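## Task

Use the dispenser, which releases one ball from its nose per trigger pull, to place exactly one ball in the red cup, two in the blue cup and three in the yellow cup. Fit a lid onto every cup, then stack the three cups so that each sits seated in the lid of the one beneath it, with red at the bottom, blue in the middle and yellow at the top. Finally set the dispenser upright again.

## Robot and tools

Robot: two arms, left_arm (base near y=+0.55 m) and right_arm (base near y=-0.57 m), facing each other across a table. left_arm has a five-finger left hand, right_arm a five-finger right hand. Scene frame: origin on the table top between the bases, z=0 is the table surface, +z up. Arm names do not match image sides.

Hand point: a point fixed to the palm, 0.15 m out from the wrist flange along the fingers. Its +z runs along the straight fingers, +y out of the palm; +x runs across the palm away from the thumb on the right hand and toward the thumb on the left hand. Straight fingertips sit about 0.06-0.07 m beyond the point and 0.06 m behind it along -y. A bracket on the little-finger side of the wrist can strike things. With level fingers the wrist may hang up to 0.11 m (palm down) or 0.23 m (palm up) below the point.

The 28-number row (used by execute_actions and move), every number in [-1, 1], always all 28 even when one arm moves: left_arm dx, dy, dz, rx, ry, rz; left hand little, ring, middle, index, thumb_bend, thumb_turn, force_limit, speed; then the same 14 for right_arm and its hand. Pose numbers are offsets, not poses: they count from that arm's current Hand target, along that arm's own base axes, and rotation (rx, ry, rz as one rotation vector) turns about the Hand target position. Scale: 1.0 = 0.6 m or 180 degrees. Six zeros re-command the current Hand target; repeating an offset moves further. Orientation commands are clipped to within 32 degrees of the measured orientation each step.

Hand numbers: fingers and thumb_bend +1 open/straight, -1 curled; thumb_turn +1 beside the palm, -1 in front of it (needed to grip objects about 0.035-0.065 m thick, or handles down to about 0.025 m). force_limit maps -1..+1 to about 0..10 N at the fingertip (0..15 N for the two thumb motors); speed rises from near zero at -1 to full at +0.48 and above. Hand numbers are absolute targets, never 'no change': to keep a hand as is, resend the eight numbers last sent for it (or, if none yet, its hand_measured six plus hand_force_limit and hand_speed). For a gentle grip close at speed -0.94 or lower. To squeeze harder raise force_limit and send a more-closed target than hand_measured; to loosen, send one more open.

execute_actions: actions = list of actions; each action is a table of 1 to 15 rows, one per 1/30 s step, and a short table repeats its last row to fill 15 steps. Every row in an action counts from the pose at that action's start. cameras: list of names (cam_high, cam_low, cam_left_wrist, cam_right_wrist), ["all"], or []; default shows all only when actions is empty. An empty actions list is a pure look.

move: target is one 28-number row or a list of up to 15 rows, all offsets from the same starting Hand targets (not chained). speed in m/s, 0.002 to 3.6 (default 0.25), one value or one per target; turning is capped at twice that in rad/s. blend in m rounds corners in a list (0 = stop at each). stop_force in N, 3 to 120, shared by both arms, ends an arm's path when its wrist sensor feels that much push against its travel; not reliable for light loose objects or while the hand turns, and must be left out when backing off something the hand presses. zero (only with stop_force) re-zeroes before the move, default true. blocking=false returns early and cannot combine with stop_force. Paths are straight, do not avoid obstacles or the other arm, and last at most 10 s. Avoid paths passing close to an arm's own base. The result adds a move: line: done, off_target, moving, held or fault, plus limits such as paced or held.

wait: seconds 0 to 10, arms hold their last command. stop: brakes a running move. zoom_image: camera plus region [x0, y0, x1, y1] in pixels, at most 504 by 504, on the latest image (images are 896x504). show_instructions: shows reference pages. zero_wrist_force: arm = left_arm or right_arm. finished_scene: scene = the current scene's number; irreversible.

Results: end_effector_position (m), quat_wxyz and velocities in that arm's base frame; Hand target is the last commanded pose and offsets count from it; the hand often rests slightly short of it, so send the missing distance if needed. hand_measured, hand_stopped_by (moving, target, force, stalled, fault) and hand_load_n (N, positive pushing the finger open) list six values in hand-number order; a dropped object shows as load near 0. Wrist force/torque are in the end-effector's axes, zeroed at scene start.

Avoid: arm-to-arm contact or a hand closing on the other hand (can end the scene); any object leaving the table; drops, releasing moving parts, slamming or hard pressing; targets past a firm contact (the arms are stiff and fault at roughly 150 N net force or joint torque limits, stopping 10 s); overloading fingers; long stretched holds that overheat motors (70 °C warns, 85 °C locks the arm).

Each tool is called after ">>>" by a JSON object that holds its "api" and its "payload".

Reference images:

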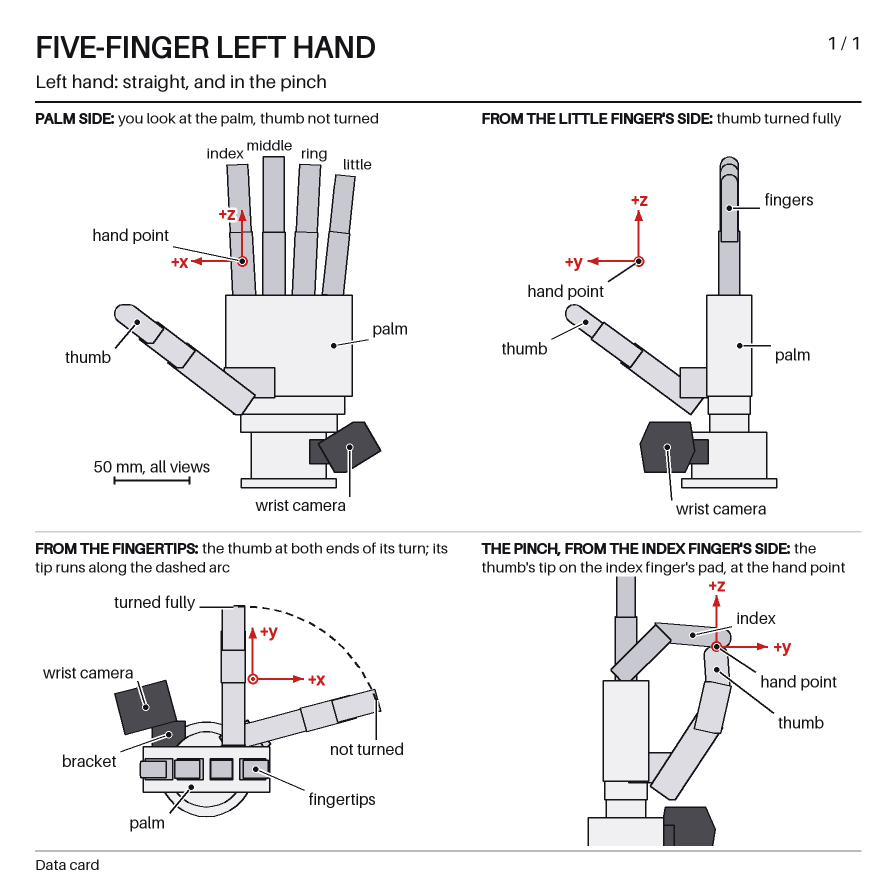

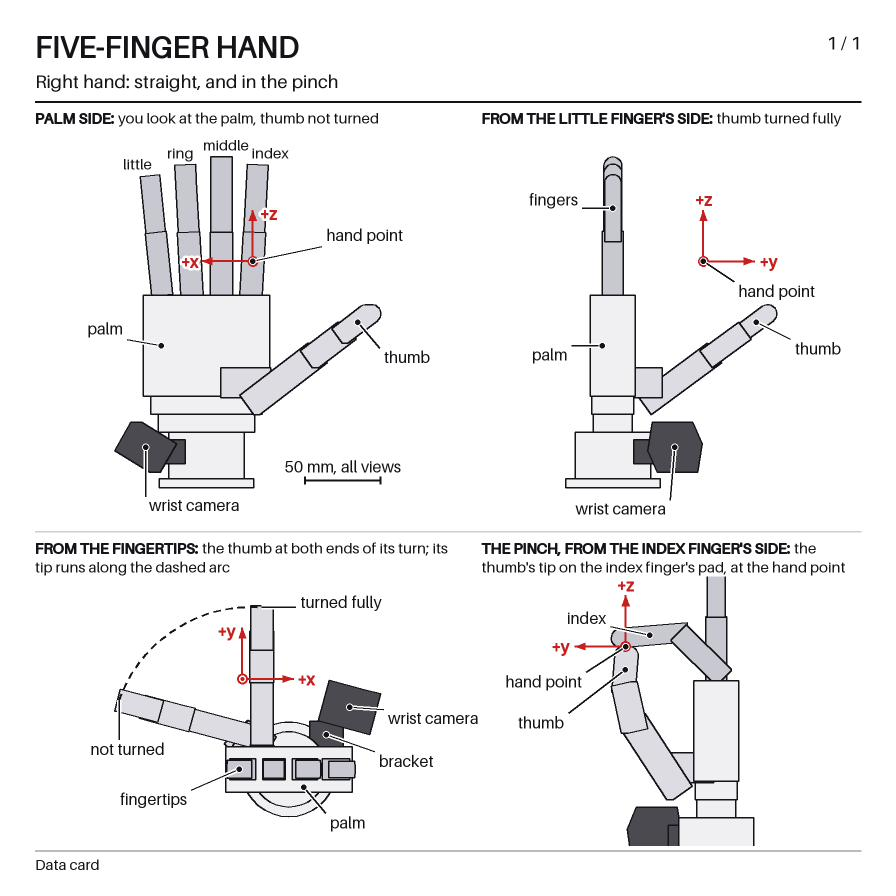

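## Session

>>> {"api": "execute_actions", "payload": {"actions": [], "cameras": ["all"]}}

Scene clock: 0.00 s.
left_arm: end_effector_position=(+0.2743, +0.1156, +0.4854) hand_measured=(+1.000, +1.000, +1.000, +1.000, +1.000, +1.000) hand_load_n=(+0.0, +0.0, +0.0, +0.0, +0.0, +0.0) hand_stopped_by=(target, target, target, target, target, target) hand_force_limit=0.00 hand_speed=-0.80 end_effector_quat_wxyz=(+0.008, +0.910, +0.414, +0.012) | right_arm: end_effector_position=(+0.2733, -0.1210, +0.4677) hand_measured=(+1.000, +1.000, +1.000, +1.000, +1.000, +1.000) hand_load_n=(+0.0, +0.0, +0.0, +0.0, +0.0, +0.0) hand_stopped_by=(target, target, target, target, target, target) hand_force_limit=0.00 hand_speed=-0.80 end_effector_quat_wxyz=(-0.006, +0.419, +0.908, +0.025)
Joint positions: left_arm=[4.309 -1.428 -1.318 1.182 -1.544 1.885] | right_arm=[-1.184 -1.702 1.37 1.946 1.542 -1.89]
Joint velocities: within noise
Joint torques (N m): no reading
Motor temperatures (°C): left_arm=[21 23 21 29 26 27] | right_arm=[23 25 25 33 31 28]
Wrist force (N): no reading
Wrist torque (N m): no reading
Wrist force, peak (N): no reading
Hand target: left_arm +0.2743, +0.1156, +0.4854; +0.008, +0.910, +0.414, +0.012 | right_arm +0.2733, -0.1210, +0.4677; -0.006, +0.419, +0.908, +0.025

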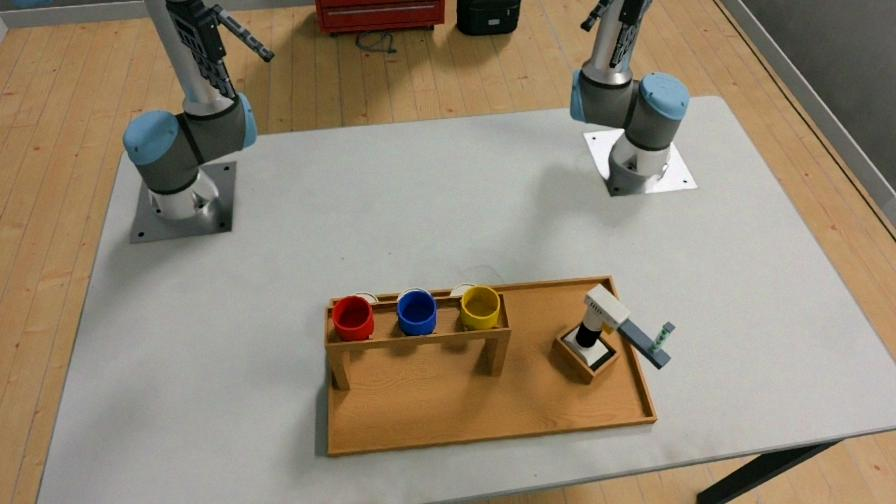

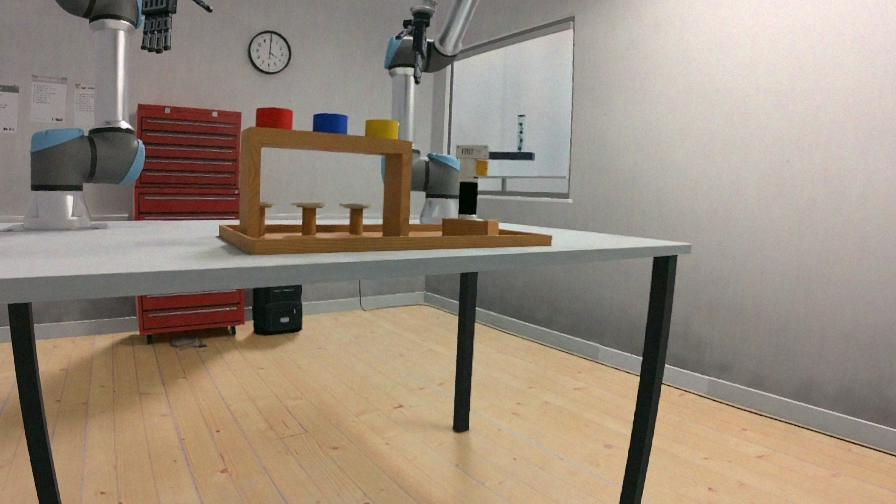

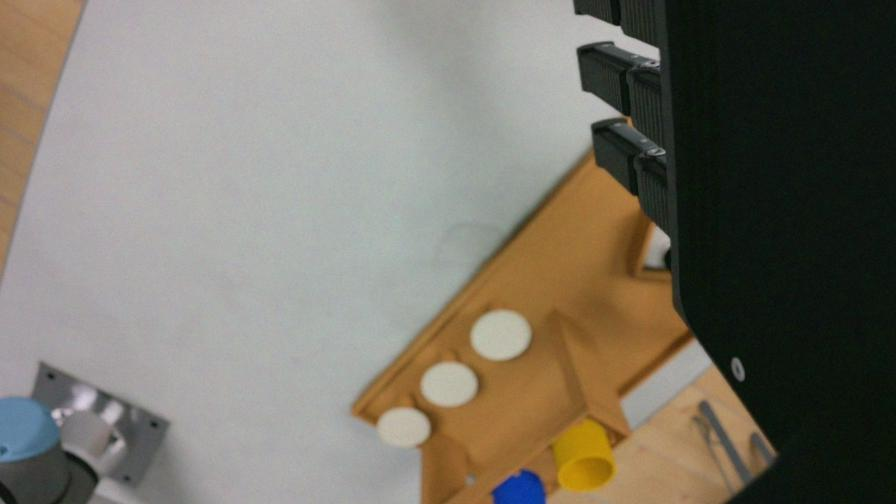

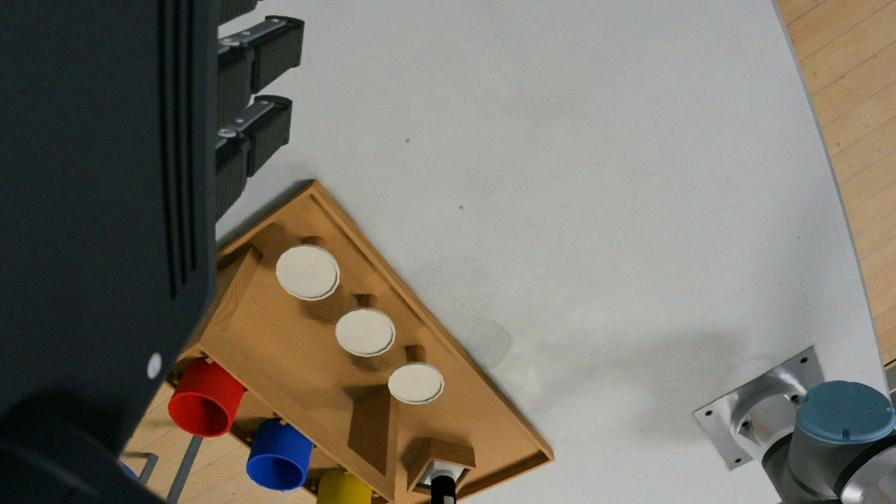

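>>> {"api": "zoom_image", "payload": {"camera": "cam_high", "region": [530, 260, 690, 400]}}

>>> {"api": "zoom_image", "payload": {"camera": "cam_low", "region": [420, 100, 560, 260]}}

>>> {"api": "zoom_image", "payload": {"camera": "cam_right_wrist", "region": [380, 400, 560, 504]}}

Scaled by 3.150 from the camera's 896x504 image, which has a finer 1280x720 frame.

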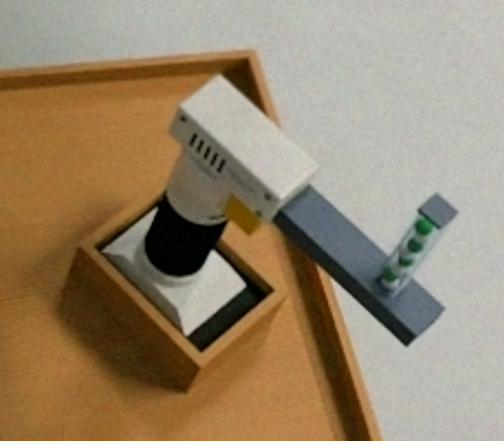

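Scaled by 3.150 from the camera's 896x504 image, which has a finer 1280x720 frame.

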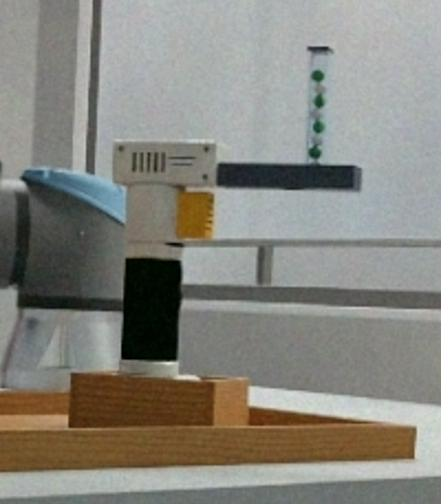

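Scaled by 2.800 from the camera's 896x504 image, which has a finer 1280x720 frame.

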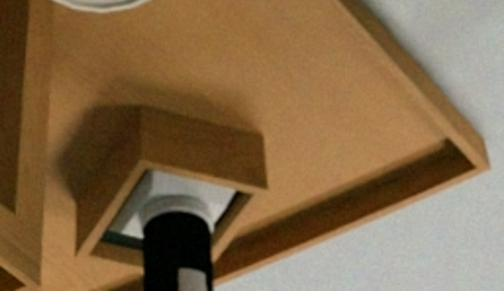

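>>> {"api": "move", "payload": {"target": [-0.0525,0.4862,-0.1417,0.5188,-0.0531,0.3055,1,1,1,1,1,1,0,-0.8,0,0,0,0,0,0,1,1,1,1,1,1,0,-0.8], "speed": 0.3, "cameras": ["cam_high","cam_low","cam_left_wrist"]}}

Scene clock: 317.40 s.
left_arm: end_effector_position=(+0.2427, +0.4074, +0.4004) hand_measured=(+1.000, +1.000, +1.000, +1.000, +1.000, +1.000) hand_load_n=(+0.0, +0.0, +0.0, +0.0, +0.0, +0.0) hand_stopped_by=(target, target, target, target, target, target) hand_force_limit=0.00 hand_speed=-0.80 end_effector_quat_wxyz=(+0.606, -0.364, -0.606, -0.364) | right_arm: end_effector_position=(+0.2733, -0.1210, +0.4677) hand_measured=(+1.000, +1.000, +1.000, +1.000, +1.000, +1.000) hand_load_n=(+0.0, +0.0, +0.0, +0.0, +0.0, +0.0) hand_stopped_by=(target, target, target, target, target, target) hand_force_limit=0.00 hand_speed=-0.80 end_effector_quat_wxyz=(-0.006, +0.419, +0.908, +0.025)
Joint positions: left_arm=[4.013 -1.438 -2 3.436 -2.759 1.571] | right_arm=[-1.184 -1.702 1.37 1.946 1.542 -1.89]
Joint torques (N m): left_arm=[-14.34 3.76 29.86 2.58 -1.63 0.17] | right_arm=[2.19 -10.99 -16.17 2.32 0.11 -0.09]
Wrist force (N): left_arm=[0.9 -0.3 0.2] | right_arm=[-0.1 0.0 -0.1]
Wrist torque (N m): left_arm=[0.00 -0.39 -0.01] | right_arm=[0.00 0.01 0.00]
Wrist force, peak (N): left_arm=[1.2 -0.4 0.0] | right_arm=[0.2 0.1 -0.3]
Hand target: left_arm +0.2428, +0.4074, +0.4004; +0.606, -0.364, -0.606, -0.364 | right_arm +0.2733, -0.1210, +0.4677; -0.006, +0.419, +0.908, +0.025
Off the commanded pose: left_arm 0.000 m, 0 deg | right_arm 0.000 m, 0 deg.
move: done
Images, in order (width x height): cam_high 896x504, cam_low 896x504, cam_left_wrist 896x504.

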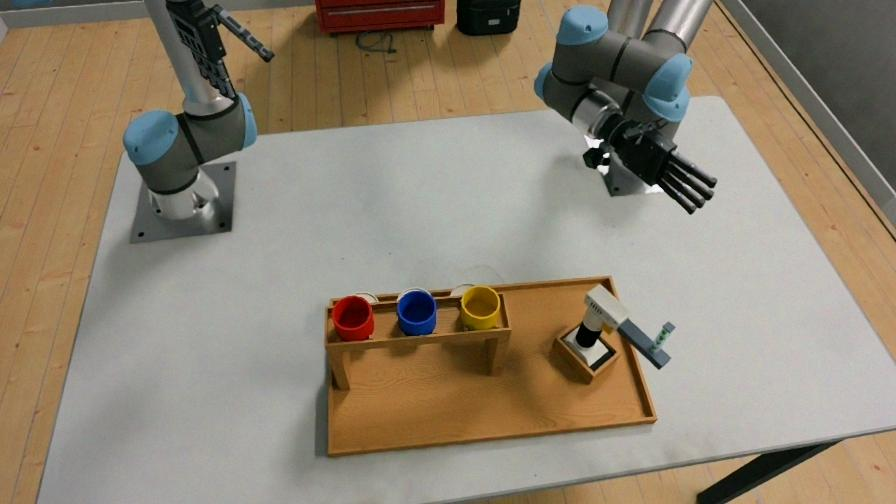

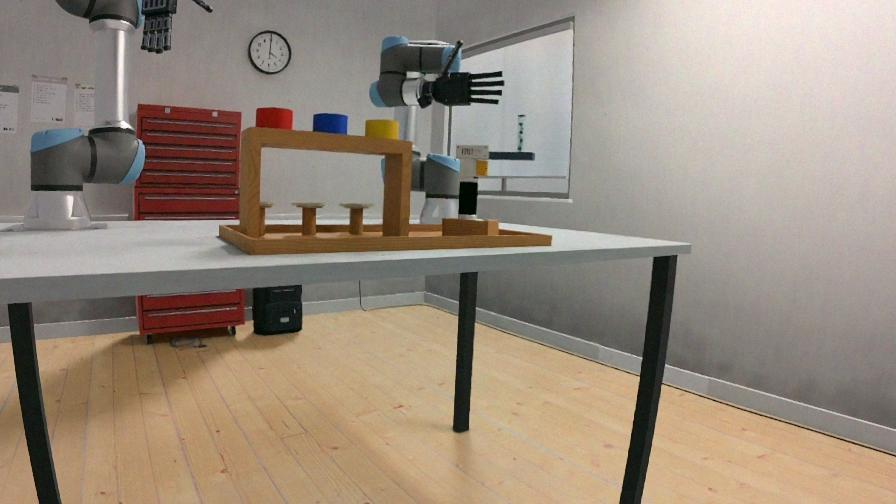

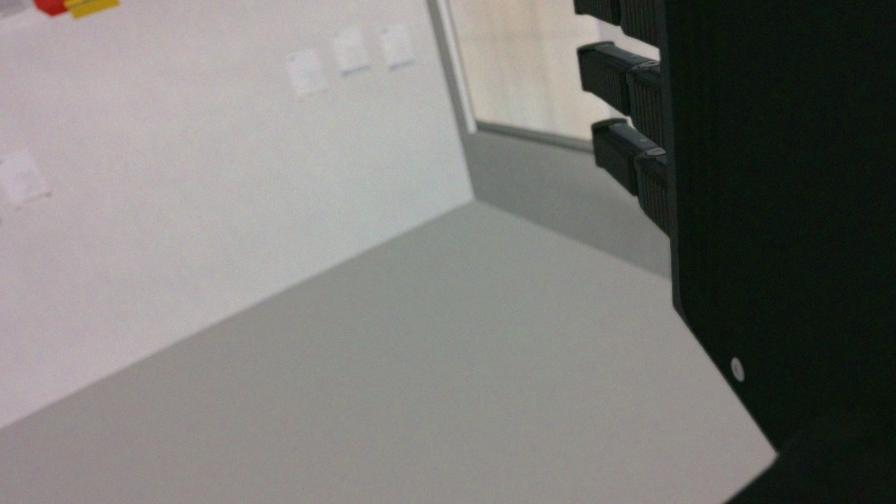

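>>> {"api": "move", "payload": {"target": [-0.0028,0.1077,-0.41,0,0,0,1,1,1,1,1,1,0,-0.8,0,0,0,0,0,0,1,1,1,1,1,1,0,-0.8], "speed": 0.2, "cameras": ["cam_high","cam_low","cam_left_wrist"]}}

>>> {"api": "zoom_image", "payload": {"camera": "cam_high", "region": [540, 230, 700, 390]}}

>>> {"api": "zoom_image", "payload": {"camera": "cam_low", "region": [420, 110, 560, 250]}}

Scene clock: 329.53 s.
left_arm: end_effector_position=(+0.2410, +0.4720, +0.1544) hand_measured=(+1.000, +1.000, +1.000, +1.000, +1.000, +1.000) hand_load_n=(+0.0, +0.0, +0.0, +0.0, -0.5, +0.0) hand_stopped_by=(target, target, target, target, target, target) hand_force_limit=0.00 hand_speed=-0.80 end_effector_quat_wxyz=(+0.606, -0.364, -0.606, -0.364) | right_arm: end_effector_position=(+0.2733, -0.1210, +0.4677) hand_measured=(+1.000, +1.000, +1.000, +1.000, +1.000, +1.000) hand_load_n=(+0.0, +0.0, +0.0, +0.0, +0.0, +0.0) hand_stopped_by=(target, target, target, target, target, target) hand_force_limit=0.00 hand_speed=-0.80 end_effector_quat_wxyz=(-0.006, +0.419, +0.908, +0.025)
Joint positions: left_arm=[4.132 -1.936 -2.235 4.17 -2.64 1.571] | right_arm=[-1.184 -1.702 1.37 1.946 1.542 -1.89]
Joint torques (N m): left_arm=[-14.81 15.93 19.4 0.78 -2.42 -2.28] | right_arm=[1.17 -11.4 -15.86 2.42 -0.1 -0.19]
Wrist force (N): left_arm=[0.7 -0.2 0.2] | right_arm=[0.2 0.0 0.0]
Wrist torque (N m): left_arm=[0.03 -0.37 -0.18] | right_arm=[0.00 -0.03 0.01]
Wrist force, peak (N): left_arm=[2.6 -0.6 -0.5] | right_arm=[0.2 -0.2 0.0]
Hand target: left_arm +0.2411, +0.4720, +0.1544; +0.606, -0.364, -0.606, -0.364 | right_arm +0.2733, -0.1210, +0.4677; -0.006, +0.419, +0.908, +0.025
Off the commanded pose: left_arm 0.000 m, 0 deg | right_arm 0.000 m, 0 deg.
move: done
Images, in order (width x height): cam_high 896x504, cam_low 896x504, cam_left_wrist 896x504.

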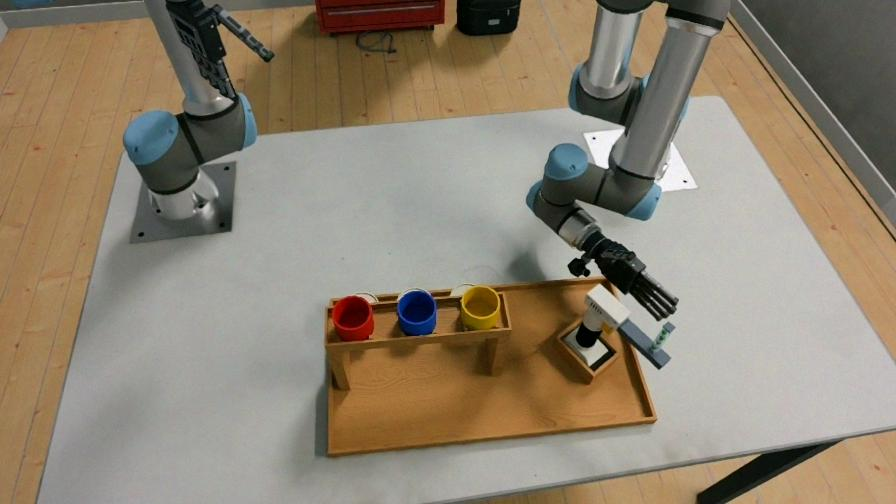

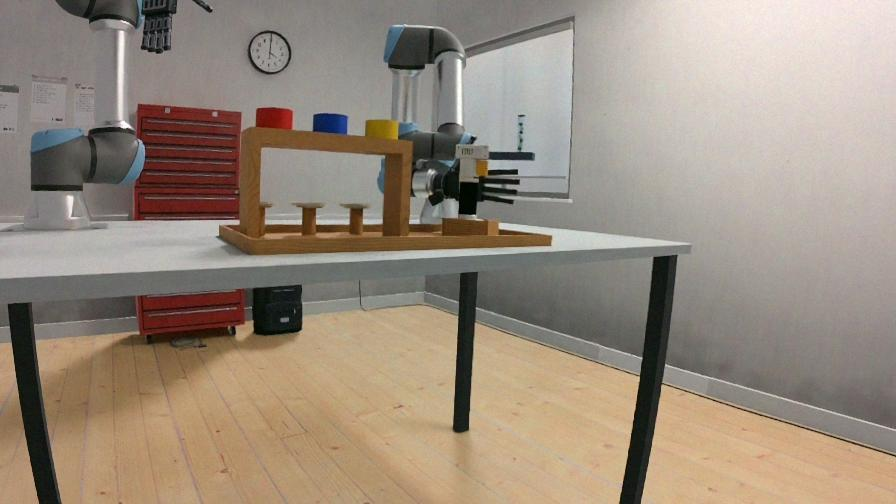

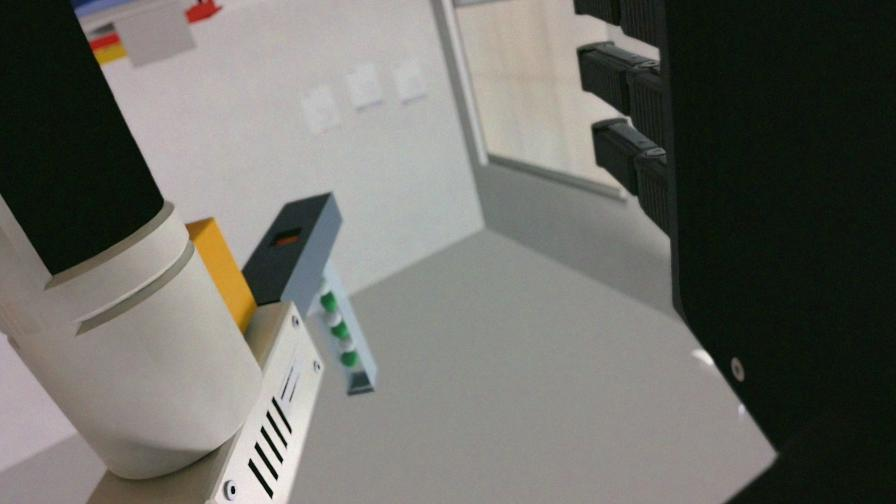

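Scaled by 3.150 from the camera's 896x504 image, which has a finer 1280x720 frame.

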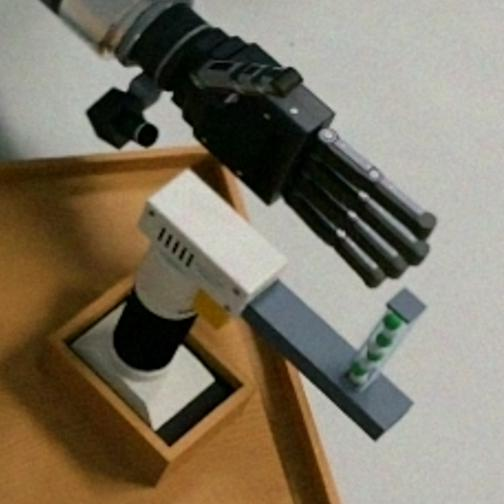

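Scaled by 3.600 from the camera's 896x504 image, which has a finer 1280x720 frame.

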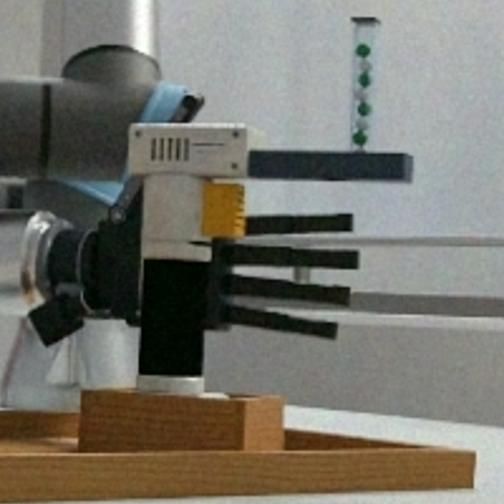

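>>> {"api": "move", "payload": {"target": [[0.081,-0.155,-0.005,0,0,0,1,1,1,1,1,-1,0,-0.5,0,0,0,0,0,0,1,1,1,1,1,1,0,-0.8],[0.2183,-0.0833,-0.005,0,0,0,1,1,1,1,1,-1,0,-0.5,0,0,0,0,0,0,1,1,1,1,1,1,0,-0.8]], "speed": 0.15, "cameras": ["cam_high","cam_low","cam_left_wrist"]}}

>>> {"api": "zoom_image", "payload": {"camera": "cam_high", "region": [520, 230, 680, 390]}}

>>> {"api": "zoom_image", "payload": {"camera": "cam_low", "region": [420, 110, 560, 250]}}

Scene clock: 429.90 s.
left_arm: end_effector_position=(+0.3720, +0.4220, +0.1513) hand_measured=(+1.000, +1.000, +1.000, +1.000, +1.000, -1.000) hand_load_n=(+0.0, +0.0, +0.5, +0.0, +0.0, -0.5) hand_stopped_by=(target, target, target, target, target, target) hand_force_limit=0.00 hand_speed=-0.50 end_effector_quat_wxyz=(+0.606, -0.364, -0.606, -0.364) | right_arm: end_effector_position=(+0.2733, -0.1210, +0.4677) hand_measured=(+1.000, +1.000, +1.000, +1.000, +1.000, +1.000) hand_load_n=(+0.0, +0.5, +0.0, +0.0, +0.0, +0.0) hand_stopped_by=(target, target, target, target, target, target) hand_force_limit=0.00 hand_speed=-0.80 end_effector_quat_wxyz=(-0.006, +0.419, +0.908, +0.025)
Joint positions: left_arm=[3.806 -2.091 -1.966 4.055 -2.966 1.57] | right_arm=[-1.184 -1.702 1.37 1.946 1.542 -1.89]
Joint torques (N m): left_arm=[10.83 43.91 19.71 2.4 2.45 1.99] | right_arm=[0 -10.64 -14.41 2.59 -0.04 -0.1]
Wrist force (N): left_arm=[0.8 -0.3 0.1] | right_arm=[0.1 0.2 0.0]
Wrist torque (N m): left_arm=[0.03 -0.37 -0.06] | right_arm=[0.03 -0.01 0.01]
Wrist force, peak (N): left_arm=[1.0 -1.9 0.2] | right_arm=[0.3 0.1 0.0]
Hand target: left_arm +0.3721, +0.4220, +0.1514; +0.606, -0.364, -0.606, -0.364 | right_arm +0.2733, -0.1210, +0.4677; -0.006, +0.419, +0.908, +0.025
Off the commanded pose: left_arm 0.000 m, 0 deg | right_arm 0.000 m, 0 deg.
move: done
Images, in order (width x height): cam_high 896x504, cam_low 896x504, cam_left_wrist 896x504.

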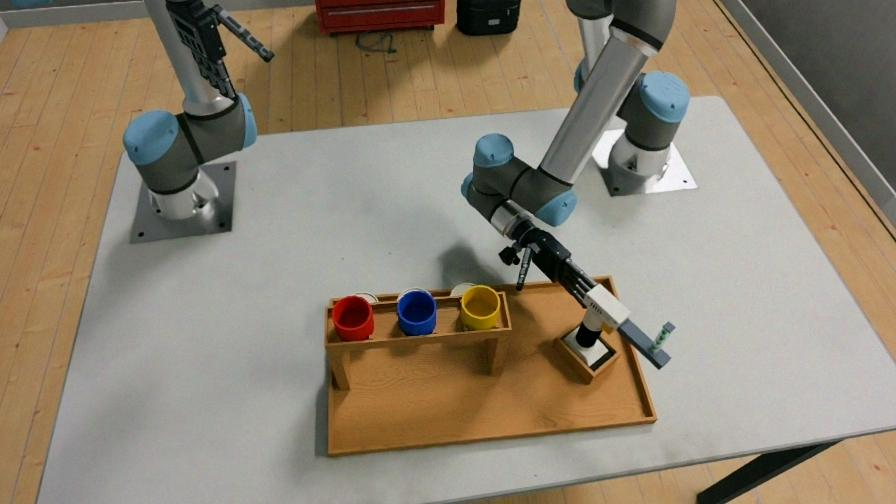

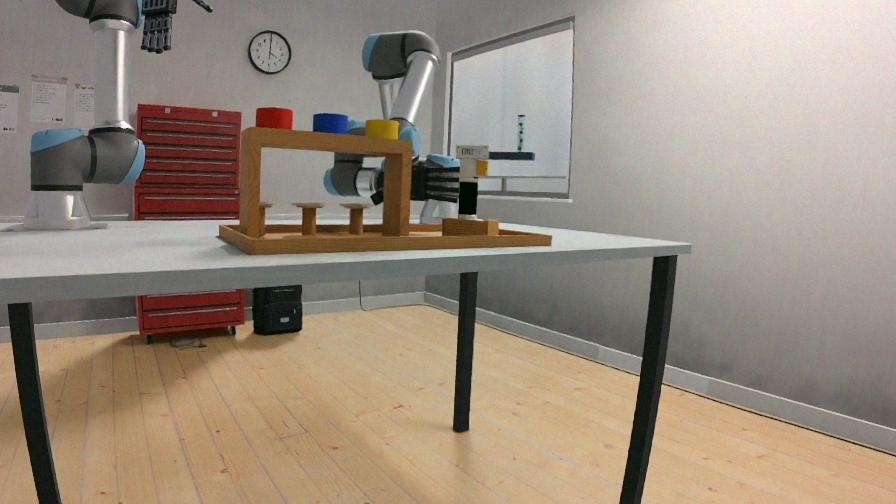

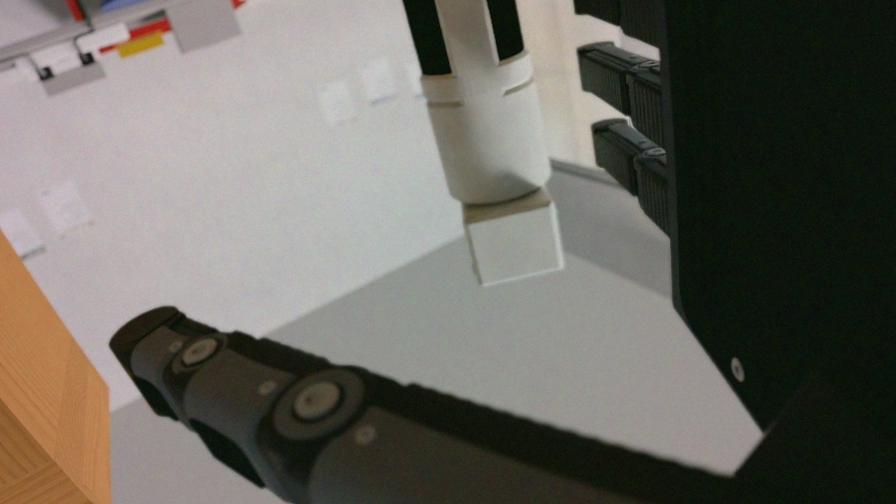

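Scaled by 3.150 from the camera's 896x504 image, which has a finer 1280x720 frame.

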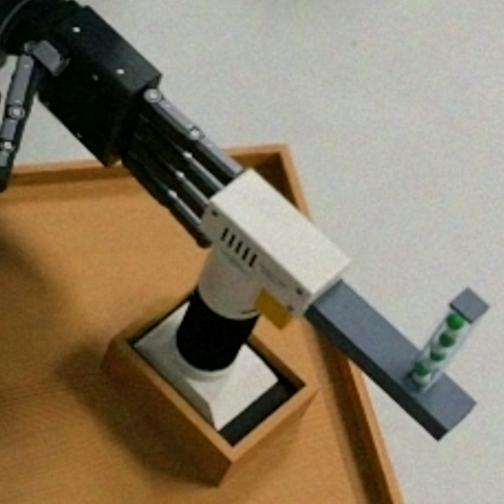

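Scaled by 3.600 from the camera's 896x504 image, which has a finer 1280x720 frame.

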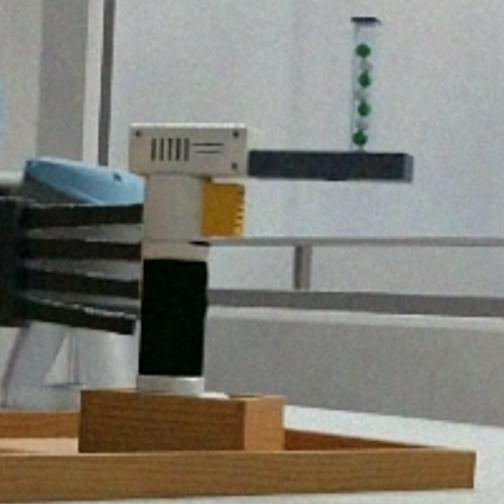

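>>> {"api": "execute_actions", "payload": {"actions": [], "cameras": ["cam_high","cam_low","cam_left_wrist"]}}

Scene clock: 487.53 s.
left_arm: end_effector_position=(+0.3721, +0.4220, +0.1514) hand_measured=(+1.000, +1.000, +1.000, +1.000, +1.000, -1.000) hand_load_n=(+0.0, +0.0, +0.0, +0.0, +0.0, +0.0) hand_stopped_by=(target, target, target, target, target, target) hand_force_limit=0.00 hand_speed=-0.50 end_effector_quat_wxyz=(+0.606, -0.364, -0.606, -0.364) | right_arm: end_effector_position=(+0.2733, -0.1210, +0.4677) hand_measured=(+1.000, +1.000, +1.000, +1.000, +1.000, +1.000) hand_load_n=(+0.0, +0.0, +0.0, +0.0, +0.0, +0.0) hand_stopped_by=(target, target, target, target, target, target) hand_force_limit=0.00 hand_speed=-0.80 end_effector_quat_wxyz=(-0.006, +0.419, +0.908, +0.025)
Joint positions: left_arm=[3.806 -2.091 -1.966 4.055 -2.966 1.57] | right_arm=[-1.184 -1.702 1.37 1.946 1.542 -1.89]
Joint velocities: within noise
Joint torques (N m): left_arm=[10.21 45.51 21.01 2.29 2.28 2.03] | right_arm=[1.74 -11.76 -14.85 2.22 0.02 0.04]
Motor temperatures (°C): left_arm=[21 23 21 29 26 27] | right_arm=[23 24 25 33 31 28]
Wrist force (N): left_arm=[0.7 -0.3 0.1] | right_arm=[0.1 0.0 0.1]
Wrist torque (N m): left_arm=[0.02 -0.37 -0.07] | right_arm=[-0.01 -0.02 0.00]
Wrist force, peak (N): left_arm=[0.9 -0.3 0.3] | right_arm=[0.2 0.2 -0.1]
Hand target: left_arm +0.3721, +0.4220, +0.1514; +0.606, -0.364, -0.606, -0.364 | right_arm +0.2733, -0.1210, +0.4677; -0.006, +0.419, +0.908, +0.025
Off the commanded pose: left_arm 0.000 m, 0 deg | right_arm 0.000 m, 0 deg.
Images, in order (width x height): cam_high 896x504, cam_low 896x504, cam_left_wrist 896x504.

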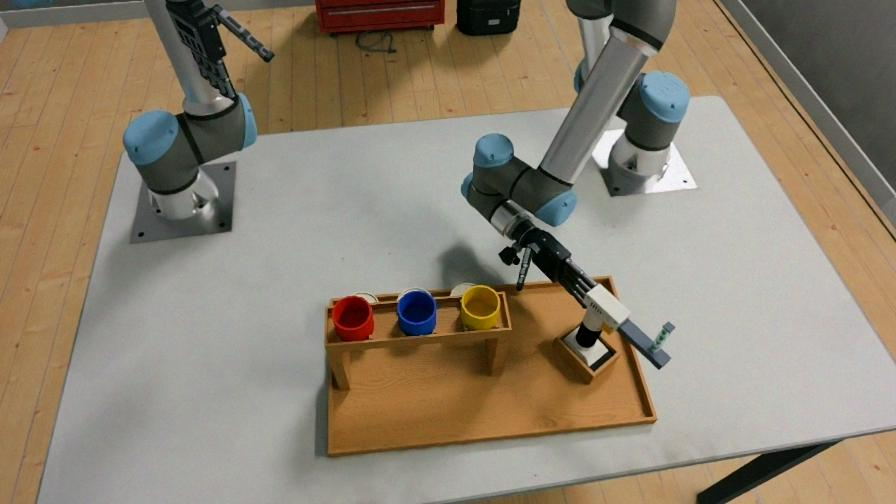

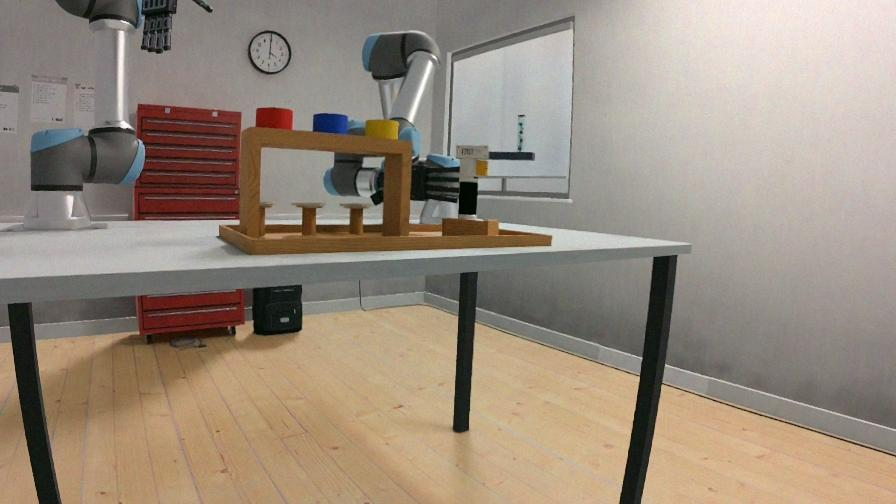

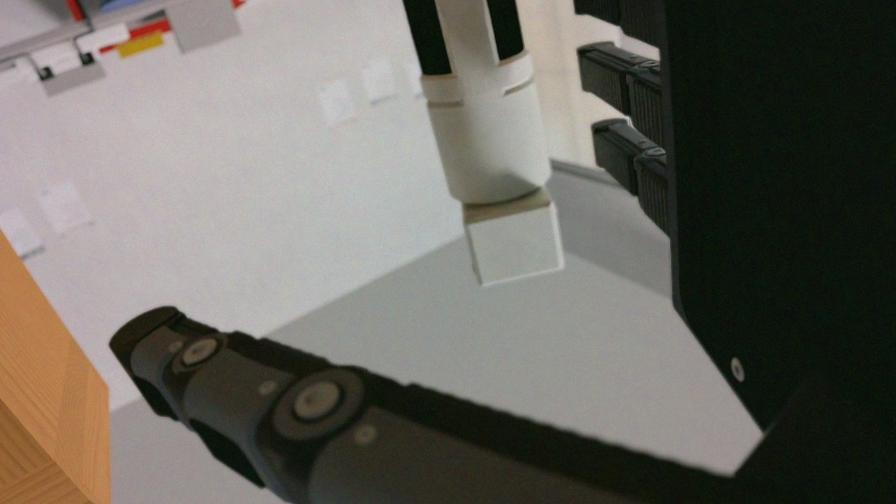

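>>> {"api": "move", "payload": {"target": [-0.0704,0.1325,0,0,0,0,1,1,1,1,1,-1,0,-0.5,0,0,0,0,0,0,1,1,1,1,1,1,0,-0.8], "speed": 0.03, "stop_force": 4, "cameras": ["cam_high","cam_low","cam_left_wrist"]}}

Scene clock: 501.23 s.
left_arm: end_effector_position=(+0.3298, +0.5015, +0.1514) hand_measured=(+1.000, +1.000, +1.000, +1.000, +1.000, -1.000) hand_load_n=(+0.0, +0.0, +0.0, +0.0, +0.0, -0.5) hand_stopped_by=(target, target, target, target, target, target) hand_force_limit=0.00 hand_speed=-0.50 end_effector_quat_wxyz=(+0.606, -0.364, -0.606, -0.364) | right_arm: end_effector_position=(+0.2733, -0.1210, +0.4677) hand_measured=(+1.000, +1.000, +1.000, +1.000, +1.000, +1.000) hand_load_n=(+0.0, +0.0, +0.0, +0.0, +0.0, +0.0) hand_stopped_by=(target, target, target, target, target, target) hand_force_limit=0.00 hand_speed=-0.80 end_effector_quat_wxyz=(-0.006, +0.419, +0.908, +0.025)
Joint positions: left_arm=[4 -2.089 -1.97 4.058 -2.773 1.571] | right_arm=[-1.184 -1.702 1.37 1.946 1.542 -1.89]
Joint torques (N m): left_arm=[-13.96 32.71 3.25 0.32 -2.25 1.45] | right_arm=[1.13 -11.49 -16.62 2.61 -0.15 0.08]
Wrist force (N): left_arm=[0.8 -0.3 -0.1] | right_arm=[0.0 0.0 0.1]
Wrist torque (N m): left_arm=[0.04 -0.37 -0.20] | right_arm=[-0.01 -0.01 0.00]
Wrist force, peak (N): left_arm=[1.1 -0.4 0.3] | right_arm=[0.4 -0.1 0.0]
Hand target: left_arm +0.3298, +0.5015, +0.1514; +0.606, -0.364, -0.606, -0.364 | right_arm +0.2733, -0.1210, +0.4677; -0.006, +0.419, +0.908, +0.025
Off the commanded pose: left_arm 0.000 m, 0 deg | right_arm 0.000 m, 0 deg.
move: done
Images, in order (width x height): cam_high 896x504, cam_low 896x504, cam_left_wrist 896x504.

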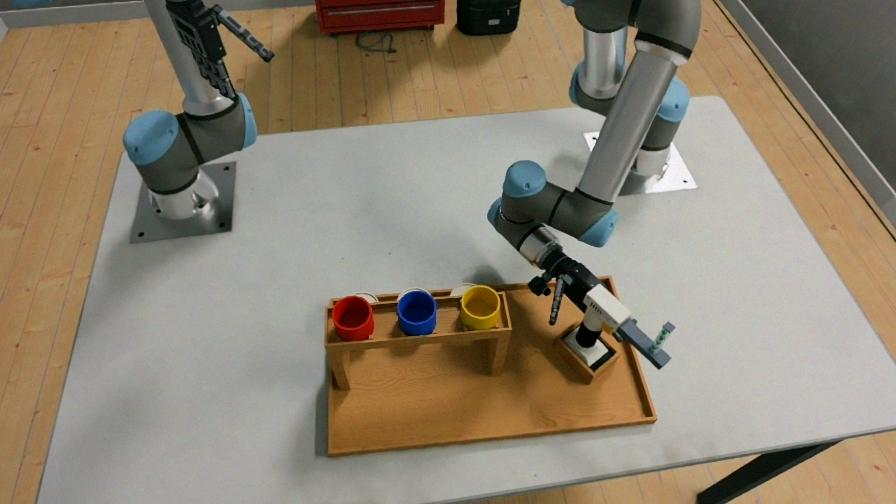

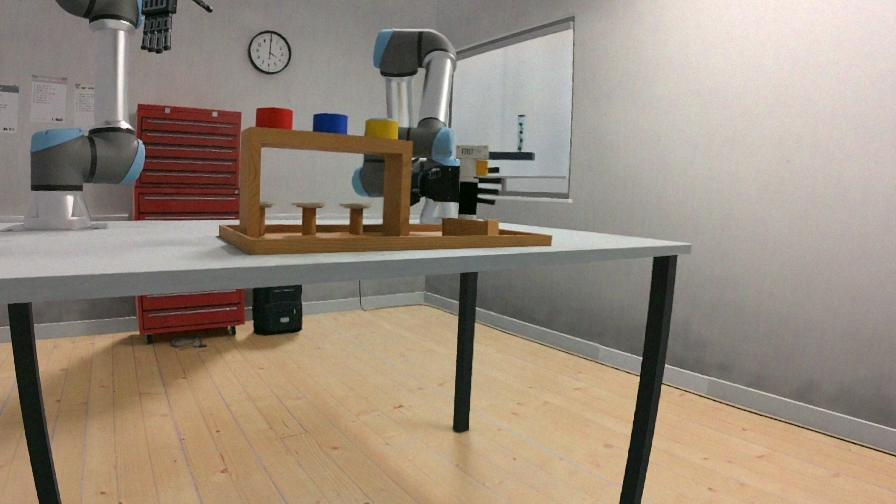

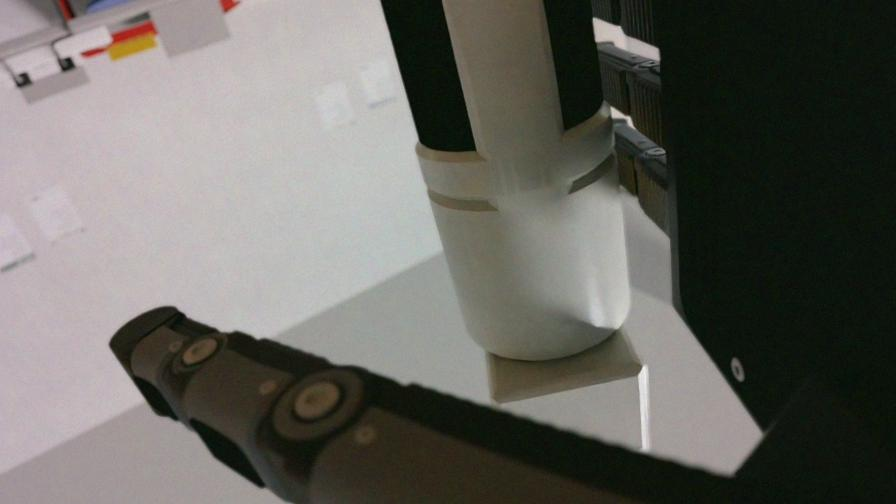

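>>> {"api": "move", "payload": {"target": [-0.0407,0.0765,0,0,0,0,1,1,1,1,1,-1,0,-0.5,0,0,0,0,0,0,1,1,1,1,1,1,0,-0.8], "speed": 0.025, "stop_force": 4, "cameras": ["cam_high","cam_low","cam_left_wrist"]}}

Scene clock: 510.33 s.
left_arm: end_effector_position=(+0.3054, +0.5474, +0.1513) hand_measured=(+1.000, +1.000, +1.000, +1.000, +1.000, -1.000) hand_load_n=(+0.0, +0.0, +0.0, +0.0, -0.5, -0.5) hand_stopped_by=(target, target, target, target, target, target) hand_force_limit=0.00 hand_speed=-0.50 end_effector_quat_wxyz=(+0.606, -0.364, -0.606, -0.364) | right_arm: end_effector_position=(+0.2733, -0.1210, +0.4677) hand_measured=(+1.000, +1.000, +1.000, +1.000, +1.000, +1.000) hand_load_n=(+0.0, +0.0, +0.0, +0.0, +0.0, +0.0) hand_stopped_by=(target, target, target, target, target, target) hand_force_limit=0.00 hand_speed=-0.80 end_effector_quat_wxyz=(-0.006, +0.419, +0.908, +0.025)
Joint positions: left_arm=[4.105 -2.1 -1.949 4.048 -2.668 1.571] | right_arm=[-1.184 -1.702 1.37 1.946 1.542 -1.89]
Joint torques (N m): left_arm=[-15.08 43.03 2.83 2.28 -2.33 1.01] | right_arm=[1.86 -12.12 -13.78 2.38 0.42 -0.25]
Wrist force (N): left_arm=[0.7 0.0 0.2] | right_arm=[0.1 -0.1 -0.2]
Wrist torque (N m): left_arm=[0.06 -0.36 -0.22] | right_arm=[0.00 -0.01 0.00]
Wrist force, peak (N): left_arm=[1.1 -0.4 0.2] | right_arm=[-0.1 0.3 -0.2]
Hand target: left_arm +0.3054, +0.5474, +0.1514; +0.606, -0.364, -0.606, -0.364 | right_arm +0.2733, -0.1210, +0.4677; -0.006, +0.419, +0.908, +0.025
Off the commanded pose: left_arm 0.000 m, 0 deg | right_arm 0.000 m, 0 deg.
move: done
Images, in order (width x height): cam_high 896x504, cam_low 896x504, cam_left_wrist 896x504.

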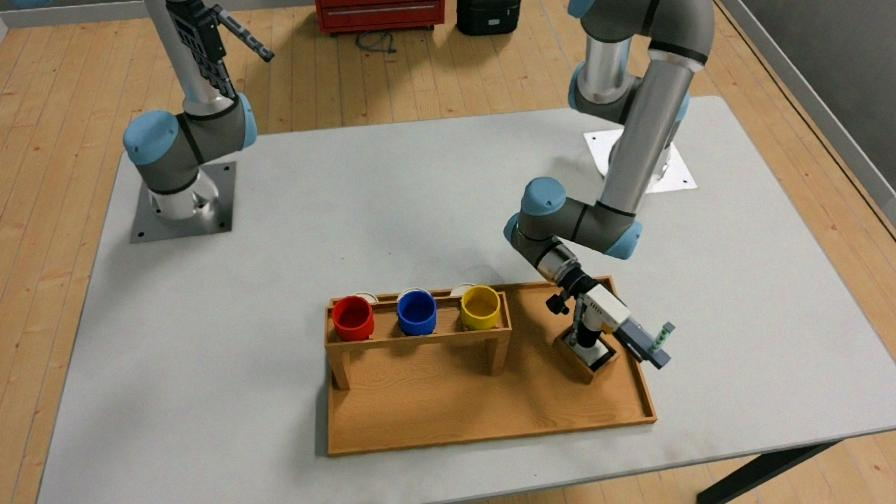

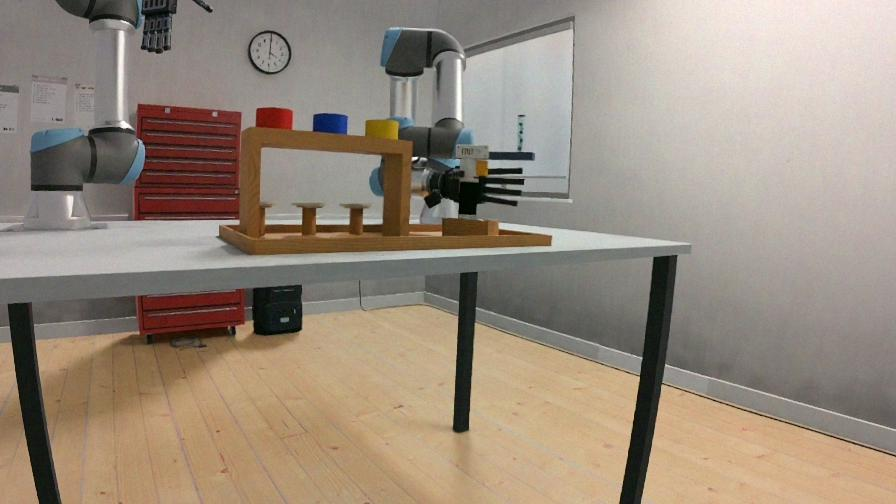

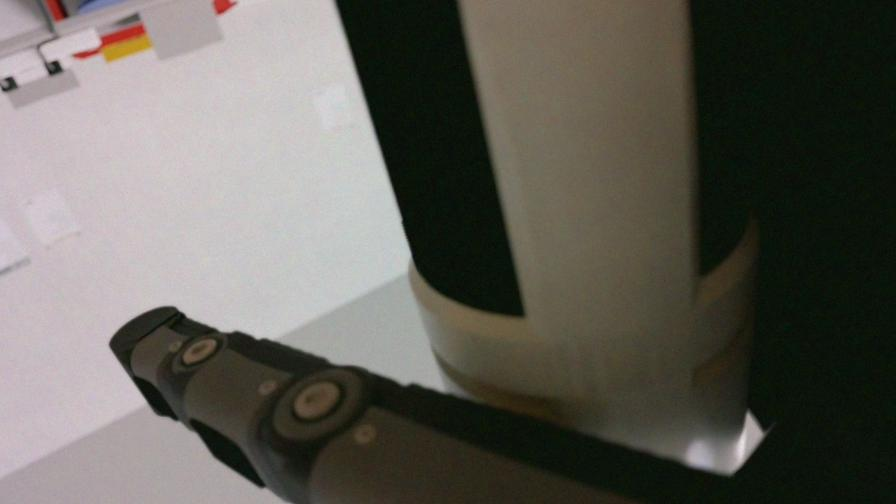

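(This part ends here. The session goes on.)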